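## Task

Place the entire chain bracelet in the front-left compartment of the six-compartment jewelry box, the bangle in the back-right one, every ring in the back-middle one and every ear stud in the front-middle one. Each item must rest lower than the top edge of the dividers. Back means the hinge side, and left and right are judged from the front while looking toward the hinge. The box must end up upright on the table.

## Robot and tools

Robot: two arms, left_arm and right_arm, each a six-joint arm ending in a parallel two-finger gripper. The fingers point along the gripper's +z axis and close along its y axis. The reported hand point (end_effector_position) sits between the finger pads, roughly 1 cm short of the tips.

Frames. The scene frame has its origin at table height midway between the nominal arm bases, +z up, +x out over the table, and left_arm on the +y side (these names do not match image sides). Calibrated bases: left_arm at (-0.051, +0.330, 0) m, quat_wxyz (+1.000, 0, 0, -0.014); right_arm at (+0.031, -0.246, 0) m, quat_wxyz (+1.000, 0, 0, -0.021). Every hand pose, target and offset of an arm is expressed in that arm's own base frame; fixed cameras and the table use the scene frame. Printed positions and orientations may be wrong by a few centimetres, more at long reach.

Row layout (used by execute_actions and move): one flat list of 14 numbers covering both arms, each in [-1, 1]: dx, dy, dz, rx, ry, rz, opening for left_arm, then the same seven for right_arm. Both halves are always present, even when one arm stays still. dx, dy, dz, rx, ry, rz are offsets, not poses: they are measured from that arm's Hand target as it was when the action or move began, along that arm's base axes, with the gripper rotating about the Hand target position. Scale: 1.0 equals 0.6 m for translation or 180 degrees for rotation; rx, ry, rz form a single rotation vector. A translation longer than 1.0 may be shortened along its direction. Opening is absolute, not an offset: +1 fully open (0.094 m), -1 closed. Sending all six pose numbers as 0 re-requests the current Hand target; to keep a gripper unchanged, resend its present opening, since 0 means half open.

execute_actions(actions, cameras): actions is a list of actions; each action is a table of up to 15 rows, one row per 1/30 s control step. A short table repeats its final row to fill 15 steps. All rows in one action count from the same start pose, and each new action starts from the then-current Hand target, so repeating an offset moves further. An empty actions list returns the state, camera images and the scene number and task.

move(target, speed, blend, opening_speed, grip_force, blocking, cameras): drives each gripper in a straight line toward target, which is one 14-number row or a list of up to 15 rows; every row is an offset from the same starting Hand targets, not chained. speed is top path speed in m/s, 0.002 to 2.9 (default 0.25), one value or one per target; rotation is capped at twice that in rad/s. blend (m) rounds corners in a list; 0 stops at each waypoint. opening_speed (per second on the -1..+1 scale, at least 0.2) closes fingers gradually; use it on fragile items. grip_force sets newtons per finger pad, 10 to 50, one value or one per arm; it persists, and lower values close slowly. blocking=false returns after about 0.5 s while the move continues. Moves are capped at 10 s and do not avoid obstacles or the other arm. The result adds a move: line with the ending (done, off_target, moving, held, fault) and any limits (paced = pose clipped, held = steps withheld).

wait(seconds 0 to 10) lets time pass with commands held. stop() brakes a running move. zoom_image(camera, region [x0, y0, x1, y1] in pixels, at most 504 by 504) enlarges part of the newest image. Cameras: cam_head_left, cam_head_right, cam_high, cam_low (896x504), cam_left_wrist, cam_right_wrist (672x504). read_manual gives licence texts only. finished_scene(scene) ends the current scene permanently; the goal must hold without the robot.

Results: each arm's end_effector_position (m) and end_effector_quat_wxyz in its base frame, Hand target (the last commanded pose after clipping, which the next offsets start from), Tool commands, joint positions (last value is finger opening in m), joint velocities, joint torques, grip_measured (opening on the -1..+1 scale, reading a bit wide when empty and a bit narrow on a squeezed part) and grip_effort_nm (gripper motor effort, negative closing; not a pad force and not zero at rest).

Behaviour: grippers often rest a few cm short of the commanded pose because of friction and weight; resend the missing distance as an offset. Orientation commands are clipped to 40 degrees from the measured orientation per step. An arm blocked by something keeps pushing until commanded back past its gripper. To release, command an opening clearly above grip_measured. Avoid routing a gripper close to its own base.

Avoid: any contact between the two arms or grippers (can fail the scene), dropping or releasing moving parts, fast impacts or hard presses on the table or box, strain on wrist camera cables, knocking the box over, and anything leaving the table. Long holding, outstretched poses or pushing at unreachable targets heat motors: MOTOR HOT appears at 75 °C, at 90 °C the arm folds and idles, at 100 °C it collapses. Objects may occasionally be nudged by outside pushes. Thinking time lets the scene run on.

Each tool is called after "Call:" by a JSON object that holds its "method" and its "body", one argument or row to a line.

## Session

Call:
{"method": "execute_actions", "body": {
  "actions": [],
  "cameras": ["cam_high", "cam_head_left", "cam_head_right"]
}}

Scene clock: 0.00 s.
left_arm: end_effector_position=(+0.3826, +0.0096, +0.1444) grip_measured=+1.000 grip_effort_nm=n/a end_effector_quat_wxyz=(+0.687, -0.071, +0.722, +0.048) | right_arm: end_effector_position=(+0.3748, -0.0253, +0.1387) grip_measured=+1.000 grip_effort_nm=n/a end_effector_quat_wxyz=(+0.676, +0.088, +0.730, -0.044)
Joint positions: left_arm=[-0.105 1.577 0.236 1.287 -0.272 -0.044 0.094] | right_arm=[0.034 1.533 0.209 1.239 0.219 0.074 0.094]
Joint velocities: within noise
Joint torques (N m): no reading
Heat: left arm: 30 °C; right arm: 27 °C.
Hand target: left_arm +0.3828, +0.0096, +0.1426; +0.683, -0.071, +0.725, +0.048 | right_arm +0.3759, -0.0253, +0.1413; +0.678, +0.089, +0.728, -0.044
Tool commands: left_gripper/opening=+1.0 right_gripper/opening=+1.0
Images, in order (width x height): cam_head_left 896x504, cam_head_right 896x504, cam_high 896x504.

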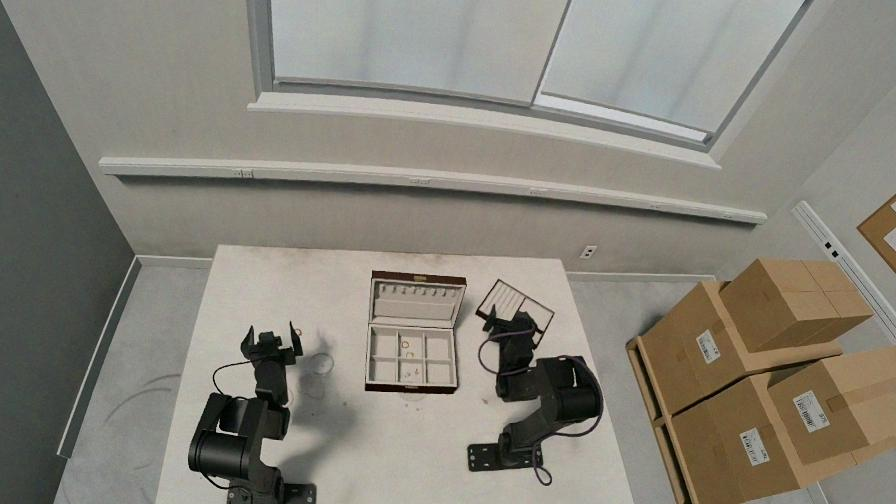

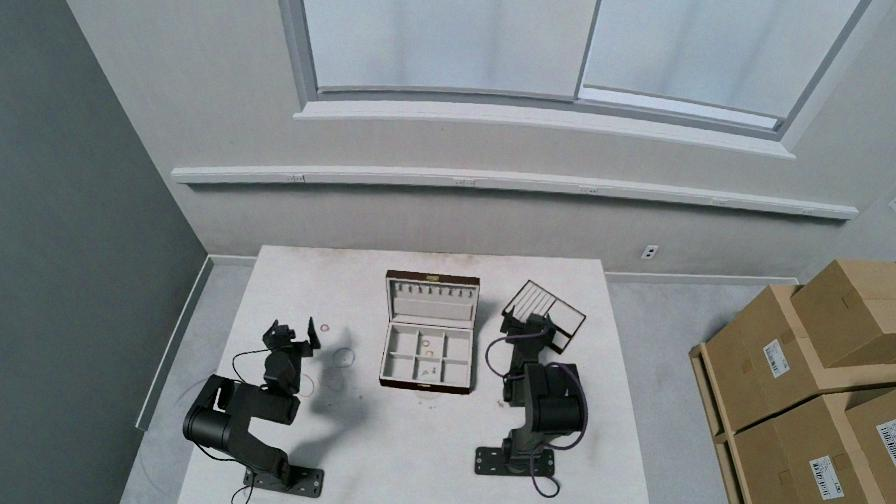

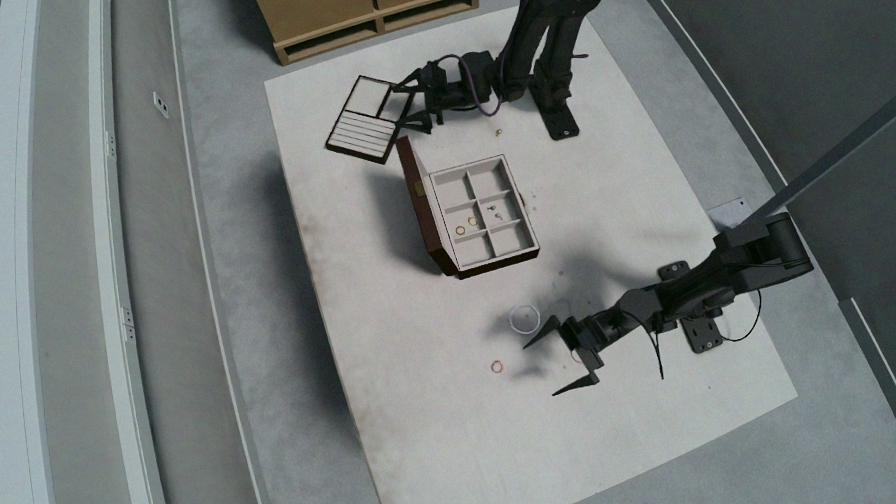

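Call:
{"method": "zoom_image", "body": {
  "camera": "cam_high",
  "region": [420, 110, 620, 290]
}}

Call:
{"method": "zoom_image", "body": {
  "camera": "cam_high",
  "region": [460, 270, 620, 410]
}}

Call:
{"method": "zoom_image", "body": {
  "camera": "cam_head_right",
  "region": [270, 290, 500, 440]
}}

Scaled by 2.520 from the camera's 896x504 image, which has a finer 1280x720 frame.

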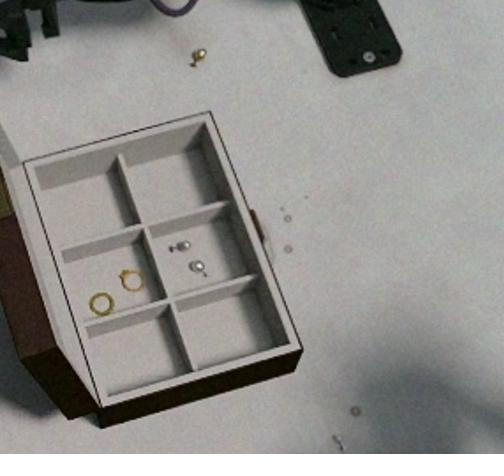

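Scaled by 3.150 from the camera's 896x504 image, which has a finer 1280x720 frame.

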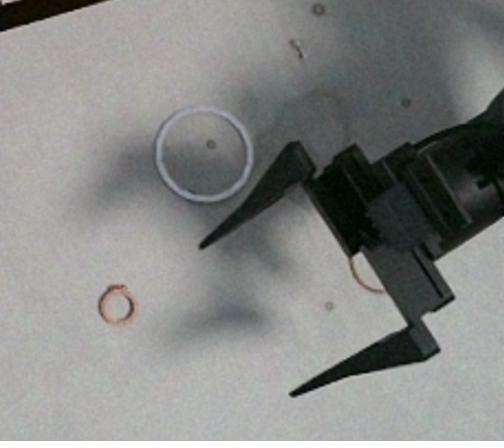

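Scaled by 2.191 from the camera's 896x504 image, which has a finer 1280x720 frame.

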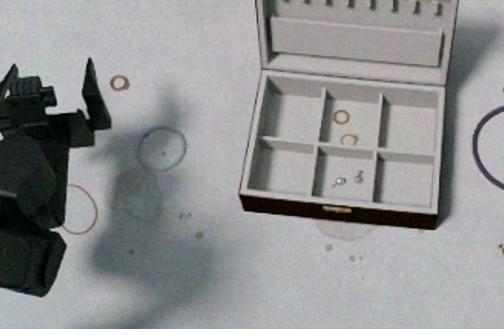

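Call:
{"method": "move", "body": {
  "target": [-0.188, -0.3493, 0.079, 0.3514, 0.4046, -0.4406, -0.6, -0.2932, 0.1755, 0.0978, -0.3525, 0.4015, 0.4543, -0.6],
  "speed": 0.35,
  "cameras": ["cam_left_wrist", "cam_right_wrist"]
}}

Scene clock: 128.50 s.
left_arm: end_effector_position=(+0.2679, -0.1986, +0.1925) grip_measured=-0.598 grip_effort_nm=-0.10 end_effector_quat_wxyz=(+0.022, +0.704, +0.710, +0.000) | right_arm: end_effector_position=(+0.2007, +0.0785, +0.1914) grip_measured=-0.598 grip_effort_nm=-0.12 end_effector_quat_wxyz=(-0.028, +0.701, -0.712, +0.012)
Joint positions: left_arm=[-0.637 1.799 1.828 -1.557 0.006 0.924 0.019] | right_arm=[0.368 1.33 1.357 -1.536 0 -1.187 0.019]
Joint torques (N m): left_arm=[-0.23 -7.56 10.33 0.13 -0.04 0.11] | right_arm=[0.66 -4.59 9.25 0.08 -0.03 -0.05]
Heat: left arm: 34 °C; right arm: 34 °C.
Hand target: left_arm +0.2700, -0.2000, +0.1900; +0.001, +0.707, +0.707, +0.000 | right_arm +0.2000, +0.0800, +0.2001; +0.000, +0.707, -0.707, +0.000
Off the commanded pose: left_arm 0.004 m, 2 deg | right_arm 0.009 m, 4 deg.
joint sent to its limit (left arm) — joint 4 (wrist pitch), lower limit. The joint targets still meet the commanded pose.
joint sent to its limit (right arm) — joint 4 (wrist pitch), lower limit. The joint targets are off in orientation, not in position.
move: off_target (right_arm)
Images, in order (width x height): cam_left_wrist 672x504, cam_right_wrist 672x504.

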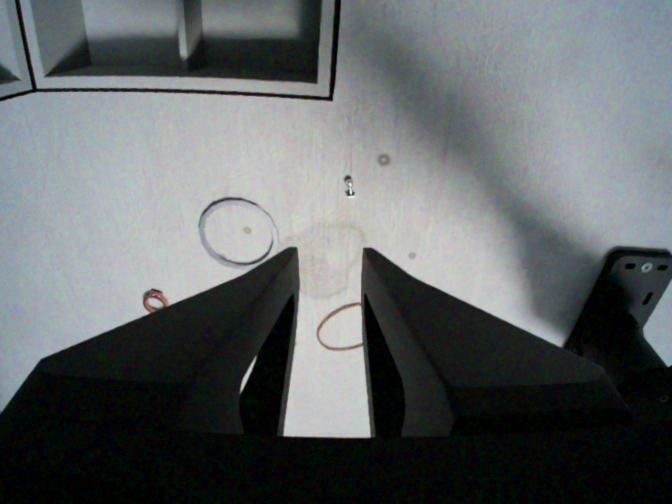

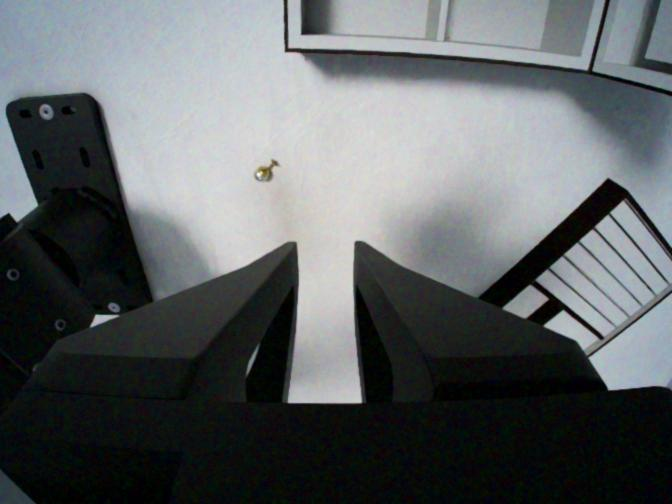

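Call:
{"method": "zoom_image", "body": {
  "camera": "cam_left_wrist",
  "region": [320, 160, 380, 210]
}}

Call:
{"method": "zoom_image", "body": {
  "camera": "cam_left_wrist",
  "region": [130, 280, 180, 320]
}}

Scaled by 8.400 from the camera's 672x504 image, which has a finer 960x720 frame.

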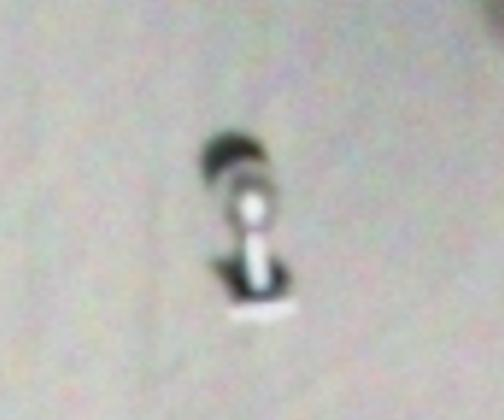

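Scaled by 10.080 from the camera's 672x504 image, which has a finer 960x720 frame.

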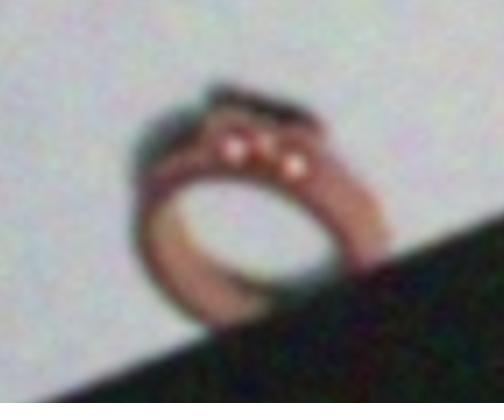

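Call:
{"method": "move", "body": {
  "target": [-0.0125, 0.0708, -0.1667, 0, 0, 0, -0.6, -0.063, -0.0668, -0.1833, 0, 0, -0.2944, -0.6],
  "speed": 0.25,
  "cameras": ["cam_left_wrist", "cam_right_wrist"]
}}

Scene clock: 178.03 s.
left_arm: end_effector_position=(+0.2623, -0.1600, +0.0835) grip_measured=-0.598 grip_effort_nm=-0.11 end_effector_quat_wxyz=(-0.013, +0.706, +0.708, -0.005) | right_arm: end_effector_position=(+0.1622, +0.0408, +0.0915) grip_measured=-0.598 grip_effort_nm=-0.11 end_effector_quat_wxyz=(-0.011, -0.324, +0.946, +0.000)
Joint positions: left_arm=[-0.549 1.746 1.328 -1.18 0.004 1.02 0.019] | right_arm=[0.242 1.188 0.863 -1.266 0.002 -0.418 0.019]
Joint torques (N m): left_arm=[0.49 -12.46 6.8 0.16 -0.04 0.11] | right_arm=[-0.58 -4.81 5.11 0.27 -0.05 0.08]
Heat: left arm: 34 °C; right arm: 30 °C.
Hand target: left_arm +0.2626, -0.1576, +0.0900; +0.001, +0.707, +0.707, +0.000 | right_arm +0.1621, +0.0400, +0.0901; +0.000, -0.318, +0.948, +0.000
Off the commanded pose: left_arm 0.007 m, 2 deg | right_arm 0.002 m, 1 deg.
move: done
Images, in order (width x height): cam_left_wrist 672x504, cam_right_wrist 672x504.

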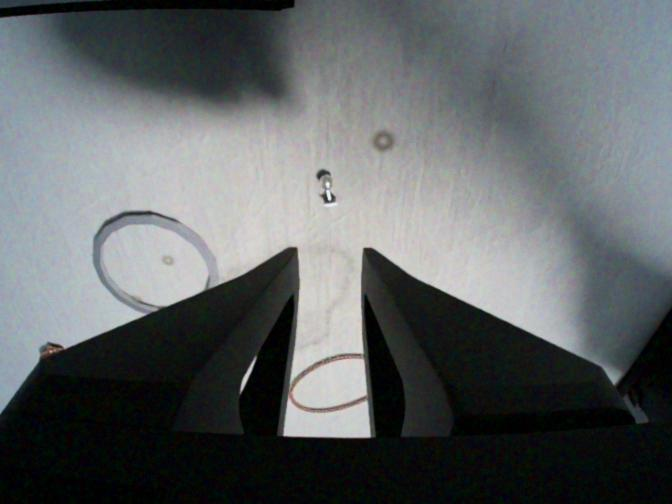

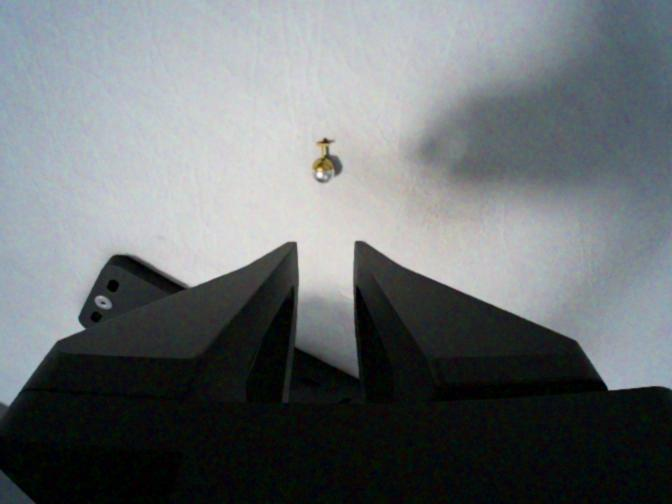

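Call:
{"method": "move", "body": {
  "target": [0.0025, 0.0067, -0.1167, 0, 0, 0, -0.6, -0.011, -0.001, -0.1283, 0, 0, 0, -0.6],
  "speed": 0.1,
  "cameras": ["cam_left_wrist", "cam_right_wrist"]
}}

Scene clock: 201.87 s.
left_arm: end_effector_position=(+0.2664, -0.1579, +0.0298) grip_measured=-0.598 grip_effort_nm=-0.11 end_effector_quat_wxyz=(+0.015, +0.707, +0.707, +0.002) | right_arm: end_effector_position=(+0.1578, +0.0397, +0.0186) grip_measured=-0.598 grip_effort_nm=-0.11 end_effector_quat_wxyz=(+0.004, -0.321, +0.947, -0.001)
Joint positions: left_arm=[-0.536 1.761 1.123 -0.904 0.004 1.034 0.019] | right_arm=[0.242 1.215 0.58 -0.928 0.002 -0.412 0.019]
Joint torques (N m): left_arm=[0.58 -7.17 6.74 0.27 -0.03 0.09] | right_arm=[-0.06 -1.83 4.83 0.33 -0.05 0.1]
Heat: left arm: 32 °C; right arm: 29 °C.
Hand target: left_arm +0.2640, -0.1535, +0.0200; +0.001, +0.707, +0.707, +0.000 | right_arm +0.1556, +0.0394, +0.0131; +0.000, -0.318, +0.948, +0.000
Off the commanded pose: left_arm 0.011 m, 2 deg | right_arm 0.006 m, 1 deg.
move: off_target (left_arm)
Images, in order (width x height): cam_left_wrist 672x504, cam_right_wrist 672x504.

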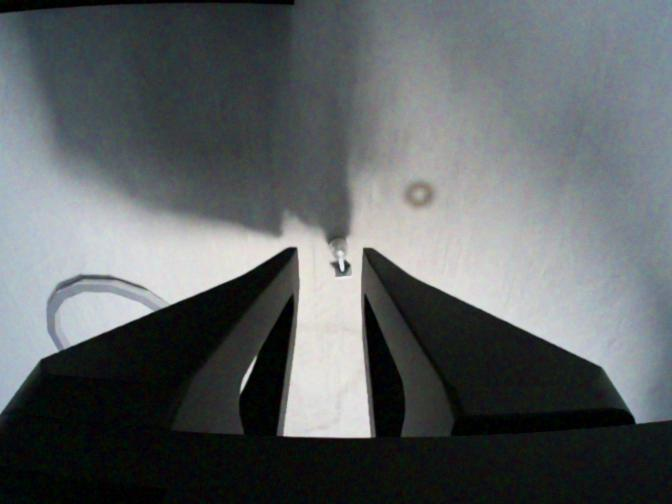

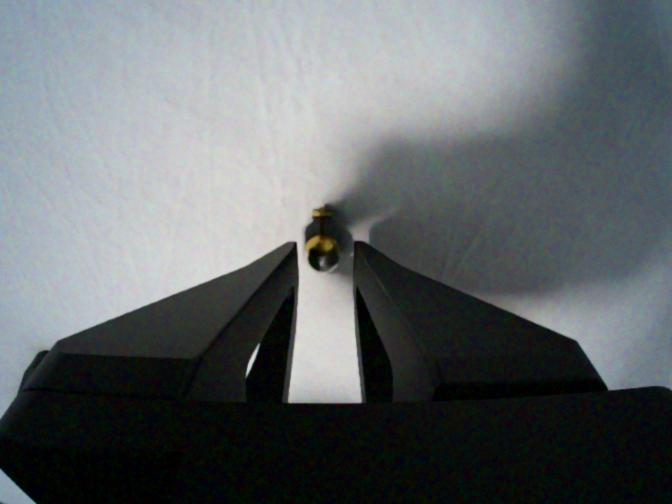

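Call:
{"method": "move", "body": {
  "target": [-0.0027, 0.0043, -0.025, 0, 0, 0, -0.6, -0.0017, 0, -0.0083, 0, 0, 0, -0.6],
  "speed": 0.06,
  "cameras": ["cam_left_wrist"]
}}

Scene clock: 216.00 s.
left_arm: end_effector_position=(+0.2657, -0.1556, +0.0154) grip_measured=-0.598 grip_effort_nm=-0.11 end_effector_quat_wxyz=(+0.016, +0.707, +0.707, +0.002) | right_arm: end_effector_position=(+0.1573, +0.0396, +0.0138) grip_measured=-0.598 grip_effort_nm=-0.11 end_effector_quat_wxyz=(+0.004, -0.321, +0.947, -0.001)
Joint positions: left_arm=[-0.531 1.776 1.079 -0.842 0.004 1.039 0.019] | right_arm=[0.242 1.221 0.563 -0.904 0.002 -0.41 0.019]
Joint torques (N m): left_arm=[0.58 -6.99 6.42 0.29 0 0.11] | right_arm=[0.1 -1.85 4.71 0.35 -0.05 0.08]
Heat: left arm: 32 °C; right arm: 28 °C.
Hand target: left_arm +0.2623, -0.1508, +0.0049; +0.000, +0.707, +0.707, +0.000 | right_arm +0.1544, +0.0393, +0.0081; +0.000, -0.318, +0.948, +0.000
Off the commanded pose: left_arm 0.012 m, 2 deg | right_arm 0.006 m, 1 deg.
move: off_target (left_arm)
Images, in order (width x height): cam_left_wrist 672x504.

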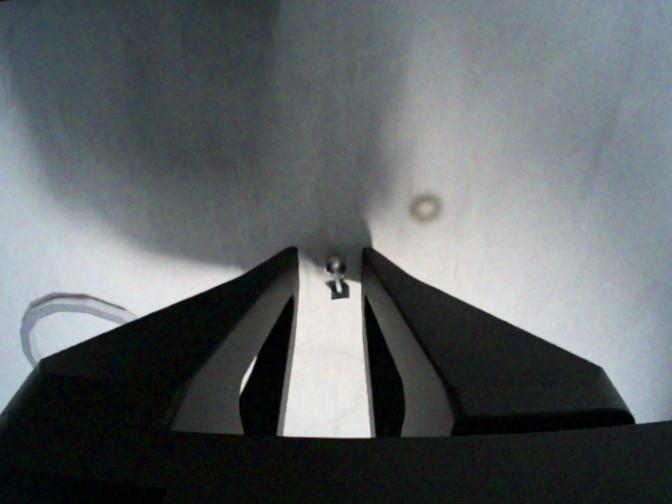

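Call:
{"method": "move", "body": {
  "target": [0, 0, 0, 0, 0, 0, -0.93, 0, 0, 0, 0, 0, 0, -0.93],
  "speed": 0.06,
  "opening_speed": 0.3,
  "grip_force": 35
}}

Scene clock: 223.37 s.
left_arm: end_effector_position=(+0.2658, -0.1557, +0.0154) grip_measured=-0.910 grip_effort_nm=-0.70 end_effector_quat_wxyz=(+0.016, +0.707, +0.707, +0.002) | right_arm: end_effector_position=(+0.1574, +0.0396, +0.0138) grip_measured=-0.767 grip_effort_nm=-0.77 end_effector_quat_wxyz=(+0.005, -0.321, +0.947, -0.001)
Joint positions: left_arm=[-0.531 1.776 1.079 -0.841 0.004 1.039 0.004] | right_arm=[0.242 1.221 0.563 -0.903 0.002 -0.41 0.011]
Joint torques (N m): left_arm=[0.58 -7.01 6.5 0.3 -0.01 0.11] | right_arm=[0.03 -1.81 4.72 0.34 -0.05 0.09]
Heat: left arm: 31 °C; right arm: 28 °C.
Hand target: left_arm +0.2624, -0.1508, +0.0049; +0.000, +0.707, +0.707, +0.000 | right_arm +0.1545, +0.0394, +0.0081; +0.000, -0.318, +0.948, +0.000
Off the commanded pose: left_arm 0.012 m, 2 deg | right_arm 0.006 m, 1 deg.
grip_force (N): 35, 35
move: off_target (left_arm)

Call:
{"method": "move", "body": {
  "target": [0, 0, 0.217, 0, 0, 0, -0.93, 0, 0, 0.2, 0, 0, 0, -0.93],
  "speed": 0.08,
  "cameras": ["cam_left_wrist", "cam_right_wrist"]
}}

Scene clock: 241.90 s.
left_arm: end_effector_position=(+0.2600, -0.1523, +0.1223) grip_measured=-0.912 grip_effort_nm=-0.74 end_effector_quat_wxyz=(-0.015, +0.707, +0.707, -0.006) | right_arm: end_effector_position=(+0.1505, +0.0379, +0.1172) grip_measured=-0.767 grip_effort_nm=-0.77 end_effector_quat_wxyz=(-0.018, -0.321, +0.947, +0.001)
Joint positions: left_arm=[-0.531 1.713 1.445 -1.334 0.004 1.039 0.004] | right_arm=[0.242 1.151 0.942 -1.398 0.002 -0.41 0.011]
Joint torques (N m): left_arm=[0.61 -11.49 10.09 -0.05 0 0.09] | right_arm=[0.02 -4.03 9.99 -0.09 -0.06 0.09]
Heat: left arm: 31 °C; right arm: 28 °C.
Hand target: left_arm +0.2624, -0.1508, +0.1351; +0.000, +0.707, +0.707, +0.000 | right_arm +0.1545, +0.0394, +0.1282; +0.000, -0.318, +0.948, +0.000
Off the commanded pose: left_arm 0.013 m, 2 deg | right_arm 0.012 m, 2 deg.
grip_force (N): 35, 35
move: off_target (left_arm, right_arm)
Images, in order (width x height): cam_left_wrist 672x504, cam_right_wrist 672x504.

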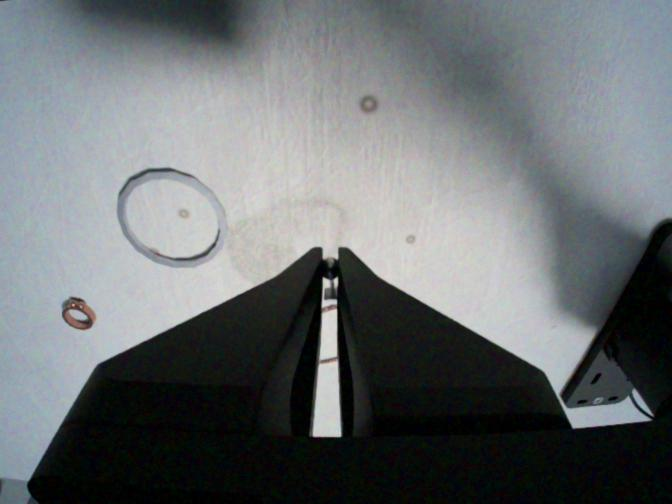

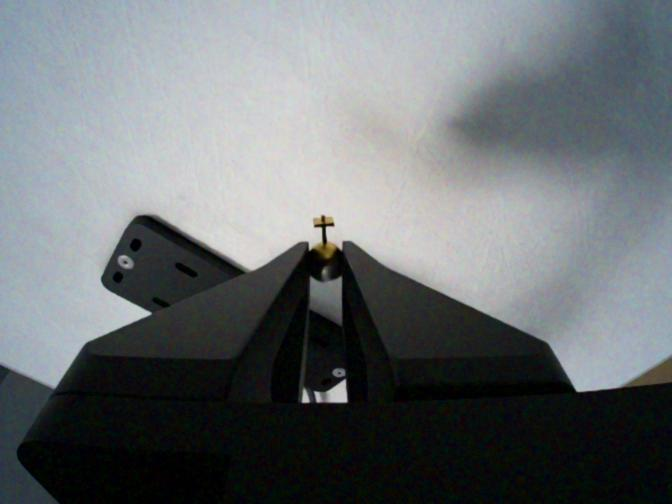

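Call:
{"method": "move", "body": {
  "target": [0, 0, 0, 0, 0, 0, -0.93, 0.0817, 0.295, 0, 0, 0, 0, -0.93],
  "speed": 0.25,
  "cameras": ["cam_right_wrist"]
}}

Scene clock: 260.37 s.
left_arm: end_effector_position=(+0.2599, -0.1523, +0.1223) grip_measured=-0.912 grip_effort_nm=-0.74 end_effector_quat_wxyz=(-0.015, +0.707, +0.707, -0.006) | right_arm: end_effector_position=(+0.1971, +0.2098, +0.1234) grip_measured=-0.767 grip_effort_nm=-0.77 end_effector_quat_wxyz=(-0.010, -0.319, +0.948, +0.000)
Joint positions: left_arm=[-0.531 1.713 1.445 -1.335 0.004 1.039 0.004] | right_arm=[0.808 1.648 1.376 -1.317 -0.008 0.158 0.011]
Joint torques (N m): left_arm=[0.62 -11.56 10.15 -0.05 -0.02 0.11] | right_arm=[0.39 -5.89 10.41 0.1 0.05 0.09]
Heat: left arm: 32 °C; right arm: 31 °C.
Hand target: left_arm +0.2624, -0.1508, +0.1351; +0.001, +0.707, +0.707, +0.000 | right_arm +0.2035, +0.2164, +0.1281; +0.000, -0.318, +0.948, +0.000
Off the commanded pose: left_arm 0.013 m, 2 deg | right_arm 0.010 m, 1 deg.
grip_force (N): 35, 35
move: off_target (left_arm)
Images, in order (width x height): cam_right_wrist 672x504.

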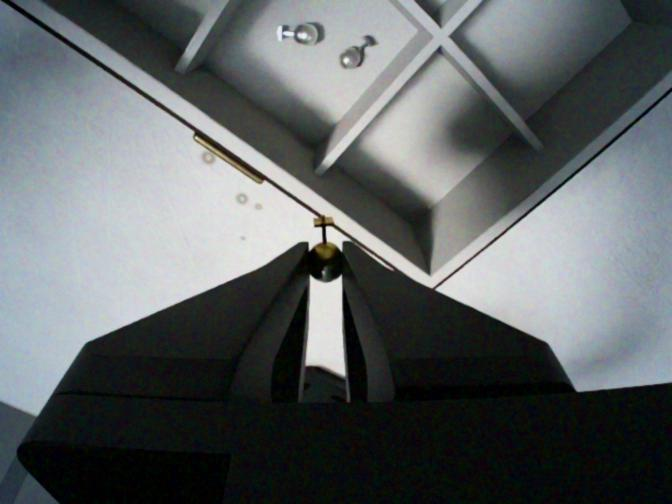

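Call:
{"method": "move", "body": {
  "target": [0, 0, 0, 0, 0, 0, -0.93, 0.0292, 0.0377, -0.03, 0, 0, 0.2944, -0.93],
  "speed": 0.3,
  "cameras": ["cam_right_wrist"]
}}

Scene clock: 323.80 s.
left_arm: end_effector_position=(+0.2598, -0.1522, +0.1223) grip_measured=-0.912 grip_effort_nm=-0.73 end_effector_quat_wxyz=(-0.016, +0.707, +0.707, -0.006) | right_arm: end_effector_position=(+0.2134, +0.2277, +0.1084) grip_measured=-0.767 grip_effort_nm=-0.77 end_effector_quat_wxyz=(+0.014, +0.702, -0.712, +0.001)
Joint positions: left_arm=[-0.531 1.713 1.445 -1.335 0.004 1.039 0.004] | right_arm=[0.815 1.752 1.435 -1.281 0 -0.741 0.011]
Joint torques (N m): left_arm=[0.54 -11.48 10.18 -0.04 -0.04 0.12] | right_arm=[0.58 -6.41 10.21 0.25 -0.03 -0.04]
Heat: left arm: 33 °C; right arm: 32 °C.
Hand target: left_arm +0.2623, -0.1508, +0.1351; +0.000, +0.707, +0.707, +0.000 | right_arm +0.2211, +0.2390, +0.1101; +0.000, +0.707, -0.707, +0.000
Off the commanded pose: left_arm 0.013 m, 2 deg | right_arm 0.014 m, 2 deg.
grip_force (N): 35, 35
move: off_target (left_arm, right_arm)
Images, in order (width x height): cam_right_wrist 672x504.

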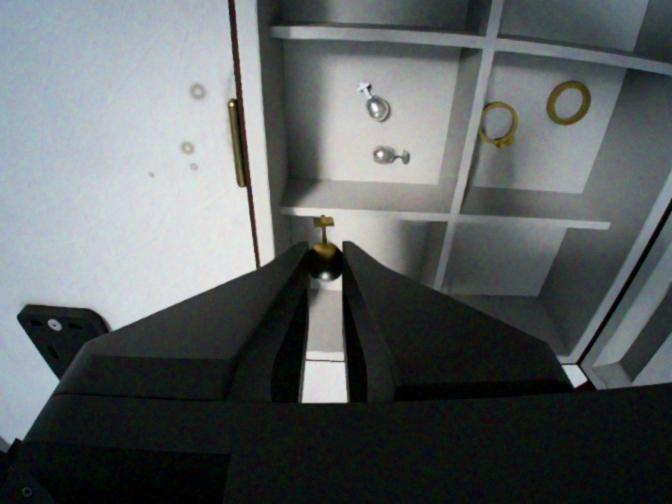

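Call:
{"method": "move", "body": {
  "target": [0, 0, 0, 0, 0, 0, -0.93, 0.0033, 0.0133, -0.0833, 0, 0, 0, -0.93],
  "speed": 0.12
}}

Scene clock: 352.90 s.
left_arm: end_effector_position=(+0.2598, -0.1521, +0.1223) grip_measured=-0.912 grip_effort_nm=-0.73 end_effector_quat_wxyz=(-0.016, +0.707, +0.707, -0.006) | right_arm: end_effector_position=(+0.2257, +0.2457, +0.0695) grip_measured=-0.767 grip_effort_nm=-0.77 end_effector_quat_wxyz=(-0.008, +0.706, -0.709, +0.000)
Joint positions: left_arm=[-0.531 1.713 1.445 -1.335 0.004 1.039 0.004] | right_arm=[0.825 1.815 1.356 -1.096 0 -0.742 0.011]
Joint torques (N m): left_arm=[0.5 -11.52 10.11 -0.06 -0.03 0.1] | right_arm=[0.7 -7.35 5.48 0.34 -0.03 0.06]
Heat: left arm: 34 °C; right arm: 32 °C.
Hand target: left_arm +0.2624, -0.1508, +0.1351; +0.000, +0.707, +0.707, +0.000 | right_arm +0.2230, +0.2470, +0.0602; +0.000, +0.707, -0.707, +0.000
Off the commanded pose: left_arm 0.013 m, 2 deg | right_arm 0.010 m, 1 deg.
grip_force (N): 35, 35
move: off_target (left_arm)

Call:
{"method": "move", "body": {
  "target": [0, 0, 0, 0, 0, 0, -0.93, -0.017, -0.0175, -0.05, 0, 0, 0, -0.93],
  "speed": 0.08,
  "cameras": ["cam_right_wrist"]
}}

Scene clock: 359.50 s.
left_arm: end_effector_position=(+0.2598, -0.1521, +0.1223) grip_measured=-0.912 grip_effort_nm=-0.74 end_effector_quat_wxyz=(-0.016, +0.707, +0.707, -0.006) | right_arm: end_effector_position=(+0.2162, +0.2354, +0.0347) grip_measured=-0.767 grip_effort_nm=-0.77 end_effector_quat_wxyz=(-0.001, +0.706, -0.709, +0.000)
Joint positions: left_arm=[-0.531 1.713 1.445 -1.335 0.004 1.039 0.004] | right_arm=[0.825 1.815 1.212 -0.967 0 -0.742 0.011]
Joint torques (N m): left_arm=[0.55 -11.6 10.1 -0.01 -0.02 0.08] | right_arm=[0.79 -8.47 4.96 0.31 -0.05 0.07]
Heat: left arm: 34 °C; right arm: 31 °C.
Hand target: left_arm +0.2624, -0.1508, +0.1351; +0.000, +0.707, +0.707, +0.000 | right_arm +0.2128, +0.2365, +0.0302; +0.000, +0.707, -0.707, +0.000
Off the commanded pose: left_arm 0.013 m, 2 deg | right_arm 0.006 m, 0 deg.
grip_force (N): 35, 35
move: off_target (left_arm)
Images, in order (width x height): cam_right_wrist 672x504.

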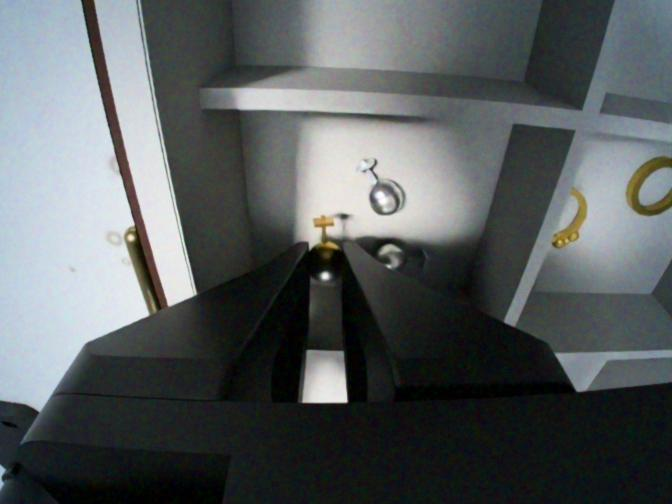

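Call:
{"method": "move", "body": {
  "target": [
    [0, 0, 0, 0, 0, 0, -0.93, 0, 0, -0.0133, 0, 0, 0, -0.93],
    [0, 0, 0, 0, 0, 0, -0.93, 0, 0, -0.0133, 0, 0, 0, -0.68]
  ],
  "speed": 0.06,
  "opening_speed": 0.3
}}

Scene clock: 374.63 s.
left_arm: end_effector_position=(+0.2598, -0.1521, +0.1223) grip_measured=-0.912 grip_effort_nm=-0.74 end_effector_quat_wxyz=(-0.016, +0.707, +0.707, -0.006) | right_arm: end_effector_position=(+0.2173, +0.2366, +0.0305) grip_measured=-0.682 grip_effort_nm=0.09 end_effector_quat_wxyz=(-0.007, +0.706, -0.709, +0.000)
Joint positions: left_arm=[-0.531 1.713 1.445 -1.335 0.004 1.039 0.004] | right_arm=[0.825 1.815 1.194 -0.936 0 -0.742 0.015]
Joint torques (N m): left_arm=[0.61 -11.48 10.19 -0.06 -0.01 0.09] | right_arm=[0.81 -7.53 4.75 0.34 -0.03 0.07]
Heat: left arm: 34 °C; right arm: 30 °C.
Hand target: left_arm +0.2624, -0.1508, +0.1351; +0.000, +0.707, +0.707, +0.000 | right_arm +0.2127, +0.2364, +0.0222; +0.000, +0.707, -0.707, +0.000
Off the commanded pose: left_arm 0.013 m, 2 deg | right_arm 0.009 m, 1 deg.
grip_force (N): 35, 35
move: off_target (left_arm)

Call:
{"method": "move", "body": {
  "target": [
    [0, 0, 0, 0, 0, 0, -0.93, 0, 0, 0.15, 0, 0, 0, -0.68],
    [0, 0, 0, 0, 0, 0, -0.93, -0.1, -0.3, 0.17, 0, 0, 0, -0.68],
    [0.1377, -0.2737, -0.0167, 0, 0, 0, -0.93, -0.1, -0.3, 0.17, 0, 0, 0, -0.68]
  ],
  "speed": [0.1, 0.3, 0.25],
  "cameras": ["cam_left_wrist"]
}}

Scene clock: 402.10 s.
left_arm: end_effector_position=(+0.3439, -0.3149, +0.1364) grip_measured=-0.912 grip_effort_nm=-0.74 end_effector_quat_wxyz=(+0.045, +0.709, +0.704, +0.002) | right_arm: end_effector_position=(+0.1614, +0.0589, +0.1271) grip_measured=-0.682 grip_effort_nm=0.08 end_effector_quat_wxyz=(-0.008, +0.707, -0.707, +0.010)
Joint positions: left_arm=[-0.743 2.343 2.419 -1.557 0.001 0.836 0.004] | right_arm=[0.356 1.16 0.987 -1.375 0.012 -1.215 0.015]
Joint torques (N m): left_arm=[0.06 -11.4 10.17 0.2 0 -0.04] | right_arm=[-0.68 -3.69 5.22 0.02 -0.15 -0.04]
Heat: left arm: 34 °C; right arm: 30 °C.
Hand target: left_arm +0.3450, -0.3152, +0.1252; +0.001, +0.707, +0.707, +0.000 | right_arm +0.1528, +0.0564, +0.1242; +0.000, +0.707, -0.707, +0.000
Off the commanded pose: left_arm 0.011 m, 5 deg | right_arm 0.010 m, 2 deg.
joint sent to its limit (left arm) — joint 4 (wrist pitch), lower limit. The joint targets are off in orientation, not in position.
grip_force (N): 35, 35
move: off_target (left_arm)
Images, in order (width x height): cam_left_wrist 672x504.

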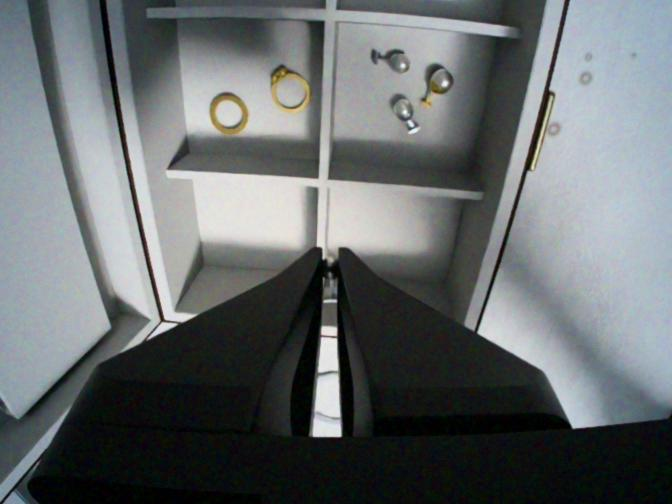

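Call:
{"method": "move", "body": {
  "target": [-0.0133, -0.03, -0.1083, 0, 0, 0, -0.93, 0, 0, 0, 0, 0, 0, -0.68],
  "speed": 0.12
}}

Scene clock: 434.93 s.
left_arm: end_effector_position=(+0.3378, -0.3324, +0.0787) grip_measured=-0.912 grip_effort_nm=-0.74 end_effector_quat_wxyz=(+0.018, +0.709, +0.705, +0.000) | right_arm: end_effector_position=(+0.1614, +0.0589, +0.1271) grip_measured=-0.682 grip_effort_nm=0.08 end_effector_quat_wxyz=(-0.008, +0.707, -0.707, +0.010)
Joint positions: left_arm=[-0.779 2.403 2.293 -1.426 0.001 0.796 0.004] | right_arm=[0.356 1.16 0.987 -1.375 0.012 -1.215 0.015]
Joint torques (N m): left_arm=[-0.29 -11.77 7.97 0.26 0.01 -0.03] | right_arm=[-0.69 -3.69 5.22 0.01 -0.15 -0.05]
Heat: left arm: 36 °C; right arm: 30 °C.
Hand target: left_arm +0.3369, -0.3331, +0.0602; +0.000, +0.707, +0.707, +0.000 | right_arm +0.1528, +0.0564, +0.1242; +0.000, +0.707, -0.707, +0.000
Off the commanded pose: left_arm 0.019 m, 2 deg | right_arm 0.009 m, 1 deg.
grip_force (N): 35, 35
move: off_target (left_arm)

Call:
{"method": "move", "body": {
  "target": [-0.0033, 0, -0.0667, 0, 0, 0, -0.93, 0, 0, 0, 0, 0, 0, -0.68],
  "speed": 0.08,
  "cameras": ["cam_left_wrist"]
}}

Scene clock: 443.77 s.
left_arm: end_effector_position=(+0.3389, -0.3334, +0.0366) grip_measured=-0.912 grip_effort_nm=-0.74 end_effector_quat_wxyz=(+0.017, +0.707, +0.707, +0.000) | right_arm: end_effector_position=(+0.1614, +0.0589, +0.1271) grip_measured=-0.682 grip_effort_nm=0.08 end_effector_quat_wxyz=(-0.008, +0.707, -0.707, +0.010)
Joint positions: left_arm=[-0.779 2.403 2.126 -1.261 0.001 0.793 0.004] | right_arm=[0.356 1.16 0.987 -1.375 0.012 -1.215 0.015]
Joint torques (N m): left_arm=[-0.54 -12.52 7.41 0.32 -0.01 -0.04] | right_arm=[-0.68 -3.66 5.2 0.02 -0.15 -0.04]
Heat: left arm: 35 °C; right arm: 30 °C.
Hand target: left_arm +0.3349, -0.3331, +0.0201; +0.000, +0.707, +0.707, +0.000 | right_arm +0.1528, +0.0564, +0.1242; +0.000, +0.707, -0.707, +0.000
Off the commanded pose: left_arm 0.017 m, 2 deg | right_arm 0.009 m, 1 deg.
grip_force (N): 35, 35
move: off_target (left_arm)
Images, in order (width x height): cam_left_wrist 672x504.

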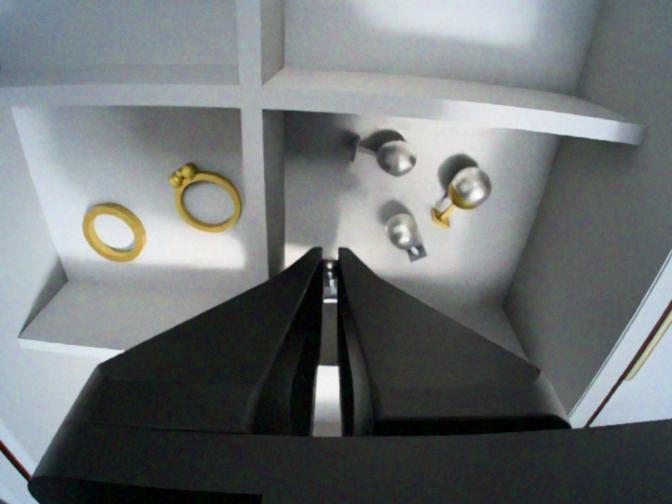

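Call:
{"method": "move", "body": {
  "target": [
    [-0.01, 0.003, -0.0117, 0, 0, 0, -0.93, 0, 0, 0, 0, 0, 0, -0.68],
    [-0.01, 0.003, -0.0117, 0, 0, 0, -0.82, 0, 0, 0, 0, 0, 0, -0.68]
  ],
  "speed": 0.05,
  "opening_speed": 0.25,
  "cameras": ["cam_left_wrist"]
}}

Scene clock: 453.63 s.
left_arm: end_effector_position=(+0.3343, -0.3317, +0.0242) grip_measured=-0.823 grip_effort_nm=0.16 end_effector_quat_wxyz=(+0.009, +0.707, +0.707, +0.001) | right_arm: end_effector_position=(+0.1614, +0.0589, +0.1271) grip_measured=-0.682 grip_effort_nm=0.08 end_effector_quat_wxyz=(-0.008, +0.707, -0.707, +0.010)
Joint positions: left_arm=[-0.784 2.403 2.077 -1.227 -0.002 0.787 0.008] | right_arm=[0.356 1.16 0.987 -1.375 0.012 -1.215 0.015]
Joint torques (N m): left_arm=[-0.54 -14.5 5.44 0.39 0.05 -0.04] | right_arm=[-0.68 -3.67 5.2 0.02 -0.15 -0.05]
Heat: left arm: 35 °C; right arm: 30 °C.
Hand target: left_arm +0.3289, -0.3313, +0.0131; +0.000, +0.707, +0.707, +0.000 | right_arm +0.1528, +0.0564, +0.1242; +0.000, +0.707, -0.707, +0.000
Off the commanded pose: left_arm 0.012 m, 1 deg | right_arm 0.009 m, 1 deg.
grip_force (N): 35, 35
move: off_target (left_arm); target 2's new opening was sent with left_arm's hand 0.012 m and 1 deg from that target
Images, in order (width x height): cam_left_wrist 672x504.

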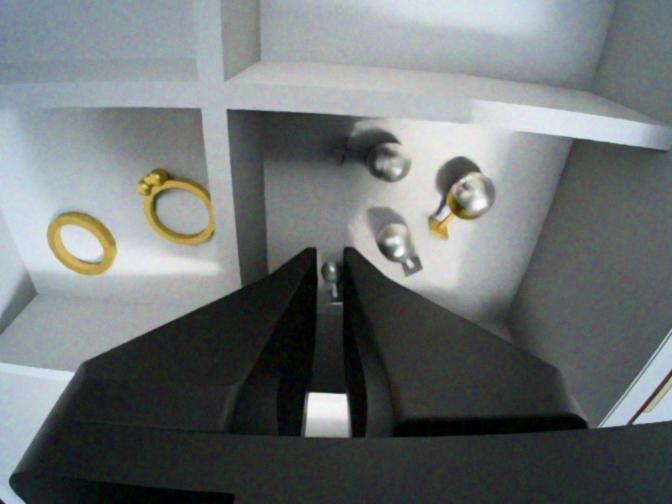

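Call:
{"method": "move", "body": {
  "target": [
    [0, 0, 0.183, 0, 0, 0, -0.82, 0, 0, 0, 0, 0, 0, -0.68],
    [-0.014, 0.3638, 0.178, 0, 0, 0, -0.47, 0, 0, 0, 0, 0, 0, -0.68]
  ],
  "speed": [0.1, 0.3],
  "cameras": ["cam_left_wrist"]
}}

Scene clock: 478.83 s.
left_arm: end_effector_position=(+0.3240, -0.1103, +0.1127) grip_measured=-0.472 grip_effort_nm=0.14 end_effector_quat_wxyz=(-0.013, +0.703, +0.711, -0.001) | right_arm: end_effector_position=(+0.1614, +0.0589, +0.1271) grip_measured=-0.682 grip_effort_nm=0.08 end_effector_quat_wxyz=(-0.008, +0.707, -0.707, +0.010)
Joint positions: left_arm=[-0.336 1.865 1.592 -1.323 -0.009 1.223 0.025] | right_arm=[0.356 1.16 0.987 -1.375 0.012 -1.215 0.015]
Joint torques (N m): left_arm=[-0.53 -13.68 6.74 0.16 0.12 0.1] | right_arm=[-0.69 -3.69 5.18 0.01 -0.16 -0.04]
Heat: left arm: 37 °C; right arm: 29 °C.
Hand target: left_arm +0.3206, -0.1129, +0.1199; +0.000, +0.707, +0.707, +0.000 | right_arm +0.1528, +0.0564, +0.1242; +0.000, +0.707, -0.707, +0.000
Off the commanded pose: left_arm 0.008 m, 2 deg | right_arm 0.009 m, 1 deg.
grip_force (N): 35, 35
move: done
Images, in order (width x height): cam_left_wrist 672x504.

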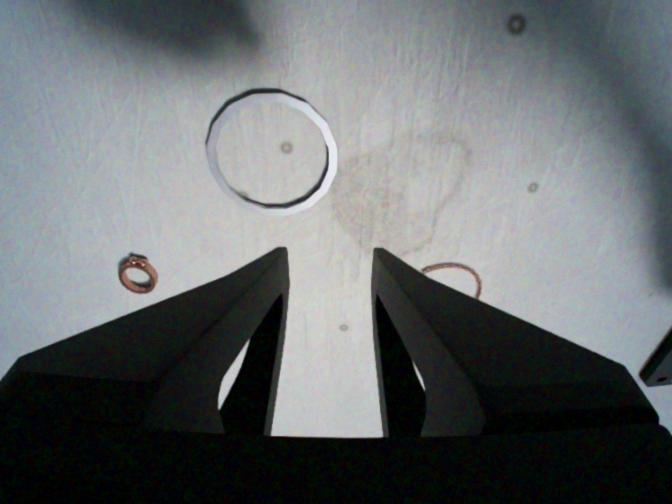

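Call:
{"method": "move", "body": {
  "target": [-0.005, 0.0067, -0.1583, 0, 0, 0, -0.47, 0, 0, 0, 0, 0, 0, -0.68],
  "speed": 0.12
}}

Scene clock: 501.83 s.
left_arm: end_effector_position=(+0.3221, -0.1097, +0.0360) grip_measured=-0.472 grip_effort_nm=0.14 end_effector_quat_wxyz=(+0.012, +0.706, +0.709, +0.011) | right_arm: end_effector_position=(+0.1614, +0.0589, +0.1271) grip_measured=-0.682 grip_effort_nm=0.09 end_effector_quat_wxyz=(-0.008, +0.707, -0.707, +0.010)
Joint positions: left_arm=[-0.336 1.86 1.274 -0.954 -0.009 1.231 0.025] | right_arm=[0.356 1.16 0.987 -1.375 0.012 -1.215 0.015]
Joint torques (N m): left_arm=[0.38 -8.12 6.89 0.3 0.11 0.09] | right_arm=[-0.69 -3.66 5.18 0 -0.15 -0.05]
Heat: left arm: 37 °C; right arm: 29 °C.
Hand target: left_arm +0.3176, -0.1089, +0.0249; +0.000, +0.707, +0.707, +0.000 | right_arm +0.1528, +0.0564, +0.1242; +0.000, +0.707, -0.707, +0.000
Off the commanded pose: left_arm 0.012 m, 2 deg | right_arm 0.009 m, 1 deg.
grip_force (N): 35, 35
move: off_target (left_arm)

Call:
{"method": "move", "body": {
  "target": [-0.003, 0.003, -0.04, 0, 0, 0, -0.47, 0, 0, 0, 0, 0, 0, -0.68],
  "speed": 0.08,
  "cameras": ["cam_left_wrist"]
}}

Scene clock: 507.43 s.
left_arm: end_effector_position=(+0.3185, -0.1084, +0.0153) grip_measured=-0.472 grip_effort_nm=0.13 end_effector_quat_wxyz=(+0.009, +0.707, +0.707, +0.010) | right_arm: end_effector_position=(+0.1614, +0.0589, +0.1271) grip_measured=-0.682 grip_effort_nm=0.08 end_effector_quat_wxyz=(-0.008, +0.707, -0.707, +0.010)
Joint positions: left_arm=[-0.336 1.881 1.215 -0.88 -0.009 1.234 0.025] | right_arm=[0.356 1.16 0.987 -1.375 0.012 -1.215 0.015]
Joint torques (N m): left_arm=[0.65 -7.49 6.19 0.47 0.09 0.1] | right_arm=[-0.68 -3.67 5.19 0.01 -0.15 -0.05]
Heat: left arm: 36 °C; right arm: 29 °C.
Hand target: left_arm +0.3158, -0.1071, +0.0010; +0.001, +0.707, +0.707, +0.000 | right_arm +0.1528, +0.0564, +0.1242; +0.000, +0.707, -0.707, +0.000
Off the commanded pose: left_arm 0.015 m, 2 deg | right_arm 0.009 m, 1 deg.
grip_force (N): 35, 35
move: off_target (left_arm)
Images, in order (width x height): cam_left_wrist 672x504.

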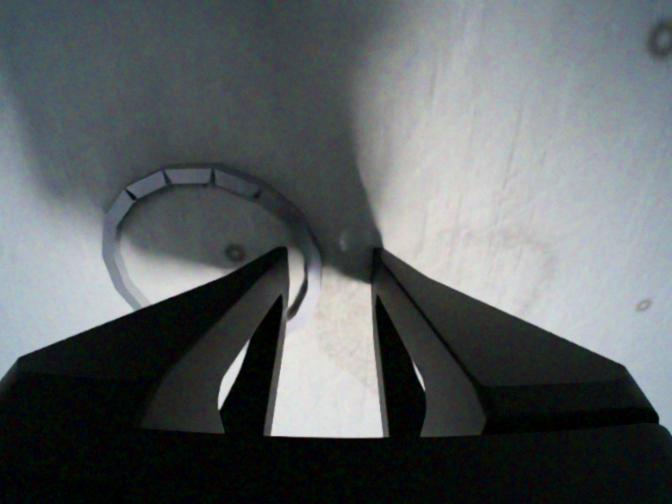

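Call:
{"method": "move", "body": {
  "target": [0, 0, 0, 0, 0, 0, -0.96, 0, 0, 0, 0, 0, 0, -0.68],
  "speed": 0.05,
  "opening_speed": 0.25
}}

Scene clock: 513.83 s.
left_arm: end_effector_position=(+0.3185, -0.1084, +0.0153) grip_measured=-0.931 grip_effort_nm=-0.73 end_effector_quat_wxyz=(+0.009, +0.707, +0.707, +0.010) | right_arm: end_effector_position=(+0.1614, +0.0589, +0.1271) grip_measured=-0.682 grip_effort_nm=0.08 end_effector_quat_wxyz=(-0.008, +0.707, -0.707, +0.010)
Joint positions: left_arm=[-0.336 1.881 1.215 -0.88 -0.009 1.235 0.003] | right_arm=[0.356 1.16 0.987 -1.375 0.012 -1.215 0.015]
Joint torques (N m): left_arm=[0.58 -7.75 6.24 0.47 0.1 0.1] | right_arm=[-0.7 -3.67 5.22 0 -0.15 -0.04]
Heat: left arm: 35 °C; right arm: 29 °C.
Hand target: left_arm +0.3158, -0.1071, +0.0010; +0.001, +0.707, +0.707, +0.000 | right_arm +0.1528, +0.0564, +0.1242; +0.000, +0.707, -0.707, +0.000
Off the commanded pose: left_arm 0.015 m, 2 deg | right_arm 0.009 m, 1 deg.
grip_force (N): 35, 35
move: off_target (left_arm)

Call:
{"method": "move", "body": {
  "target": [
    [0, 0, 0.125, 0, 0, 0, -0.96, 0, 0, 0, 0, 0, 0, -0.68],
    [-0.1597, -0.0382, 0.125, 0, 0, 0, -0.96, 0, 0, 0, 0, 0, 0, -0.68],
    [-0.2497, -0.1798, 0.125, 0, 0, 0, -0.96, 0, 0, 0, 0, 0, 0, -0.68],
    [-0.2497, -0.1798, 0.045, 0, 0, 0, -0.96, 0, 0, 0, 0, 0, 0, -0.68]
  ],
  "speed": [0.08, 0.25, 0.25, 0.08],
  "blend": [0, 0.03, 0, 0],
  "cameras": ["cam_left_wrist"]
}}

Scene clock: 526.77 s.
left_arm: end_effector_position=(+0.1680, -0.2171, +0.0357) grip_measured=-0.931 grip_effort_nm=-0.74 end_effector_quat_wxyz=(+0.011, +0.709, +0.705, -0.001) | right_arm: end_effector_position=(+0.1614, +0.0589, +0.1271) grip_measured=-0.682 grip_effort_nm=0.08 end_effector_quat_wxyz=(-0.008, +0.707, -0.707, +0.010)
Joint positions: left_arm=[-0.916 1.631 1.001 -0.918 -0.001 0.661 0.003] | right_arm=[0.356 1.16 0.987 -1.375 0.012 -1.215 0.015]
Joint torques (N m): left_arm=[-0.14 -6.09 6.9 0.3 0.06 -0.06] | right_arm=[-0.68 -3.67 5.18 0.01 -0.16 -0.04]
Heat: left arm: 34 °C; right arm: 29 °C.
Hand target: left_arm +0.1660, -0.2151, +0.0280; +0.001, +0.707, +0.707, +0.000 | right_arm +0.1528, +0.0564, +0.1242; +0.000, +0.707, -0.707, +0.000
Off the commanded pose: left_arm 0.008 m, 1 deg | right_arm 0.009 m, 1 deg.
grip_force (N): 35, 35
move: done
Images, in order (width x height): cam_left_wrist 672x504.

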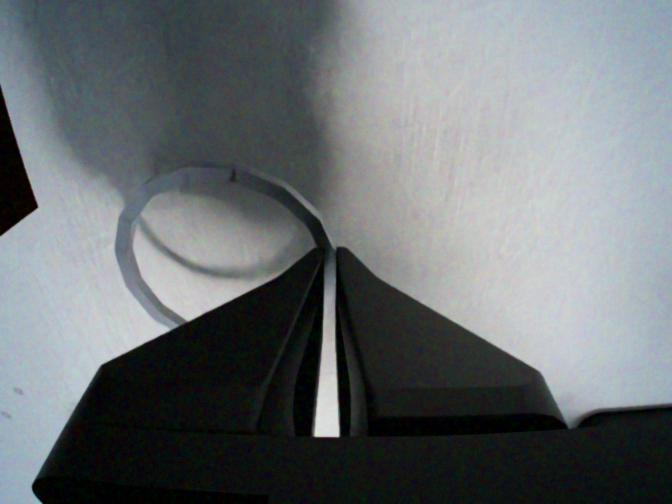

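Call:
{"method": "move", "body": {
  "target": [
    [0, 0, -0.036, 0, 0, 0, -0.96, 0, 0, 0, 0, 0, 0, -0.68],
    [0, 0, -0.036, 0, 0, 0, -0.65, 0, 0, 0, 0, 0, 0, -0.68]
  ],
  "speed": 0.06,
  "opening_speed": 0.3
}}

Scene clock: 535.23 s.
left_arm: end_effector_position=(+0.1687, -0.2180, +0.0146) grip_measured=-0.652 grip_effort_nm=0.14 end_effector_quat_wxyz=(+0.012, +0.709, +0.705, -0.001) | right_arm: end_effector_position=(+0.1614, +0.0589, +0.1271) grip_measured=-0.682 grip_effort_nm=0.08 end_effector_quat_wxyz=(-0.008, +0.707, -0.707, +0.010)
Joint positions: left_arm=[-0.916 1.669 0.949 -0.827 -0.001 0.661 0.016] | right_arm=[0.356 1.16 0.987 -1.375 0.012 -1.215 0.015]
Joint torques (N m): left_arm=[0.02 -6.17 6.54 0.31 0.01 -0.07] | right_arm=[-0.7 -3.7 5.22 0.01 -0.15 -0.04]
Heat: left arm: 34 °C; right arm: 29 °C.
Hand target: left_arm +0.1659, -0.2150, +0.0064; +0.000, +0.707, +0.707, +0.000 | right_arm +0.1528, +0.0564, +0.1242; +0.000, +0.707, -0.707, +0.000
Off the commanded pose: left_arm 0.009 m, 1 deg | right_arm 0.009 m, 1 deg.
grip_force (N): 35, 35
move: done

Call:
{"method": "move", "body": {
  "target": [
    [0, 0, 0.19, 0, 0, 0, -0.65, 0, 0, 0, 0, 0, 0, -0.68],
    [0.1152, 0.33, 0.1727, 0, 0, 0, -0.5, -0.1047, 0.4977, -0.007, 0, 0, 0, -0.47]
  ],
  "speed": [0.12, 0.3],
  "cameras": ["cam_left_wrist", "cam_right_wrist"]
}}

Scene clock: 575.40 s.
left_arm: end_effector_position=(+0.2335, -0.0158, +0.1110) grip_measured=-0.502 grip_effort_nm=0.14 end_effector_quat_wxyz=(-0.002, +0.707, +0.707, +0.004) | right_arm: end_effector_position=(+0.0887, +0.3498, +0.1196) grip_measured=-0.472 grip_effort_nm=0.08 end_effector_quat_wxyz=(+0.000, +0.708, -0.706, -0.003)
Joint positions: left_arm=[-0.079 1.427 1.114 -1.256 -0.01 1.491 0.023] | right_arm=[1.317 1.91 1.68 -1.337 -0.005 -0.257 0.025]
Joint torques (N m): left_arm=[0.34 -5.52 8.54 0.21 0.09 0.06] | right_arm=[0.27 -7.79 10.21 0 0.03 0.08]
Heat: left arm: 32 °C; right arm: 30 °C.
Hand target: left_arm +0.2350, -0.0169, +0.1099; +0.000, +0.707, +0.707, +0.000 | right_arm +0.0899, +0.3550, +0.1199; +0.000, +0.707, -0.707, +0.000
Off the commanded pose: left_arm 0.002 m, 1 deg | right_arm 0.005 m, 0 deg.
grip_force (N): 35, 35
move: done
Images, in order (width x height): cam_left_wrist 672x504, cam_right_wrist 672x504.

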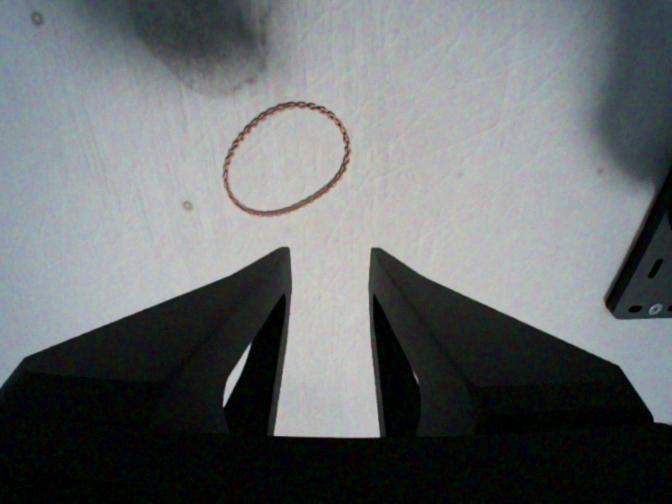

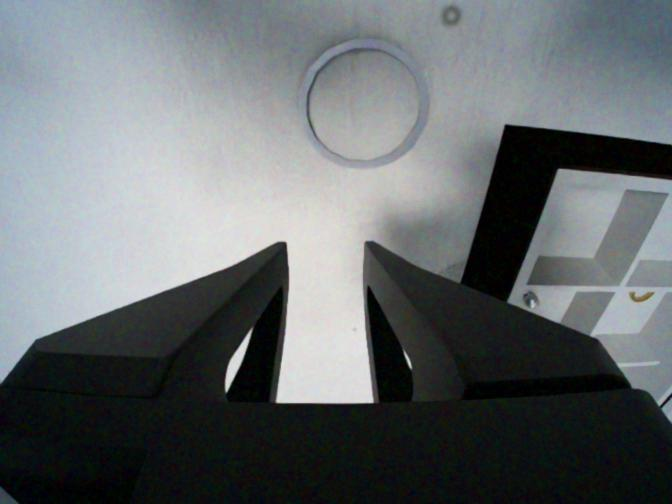

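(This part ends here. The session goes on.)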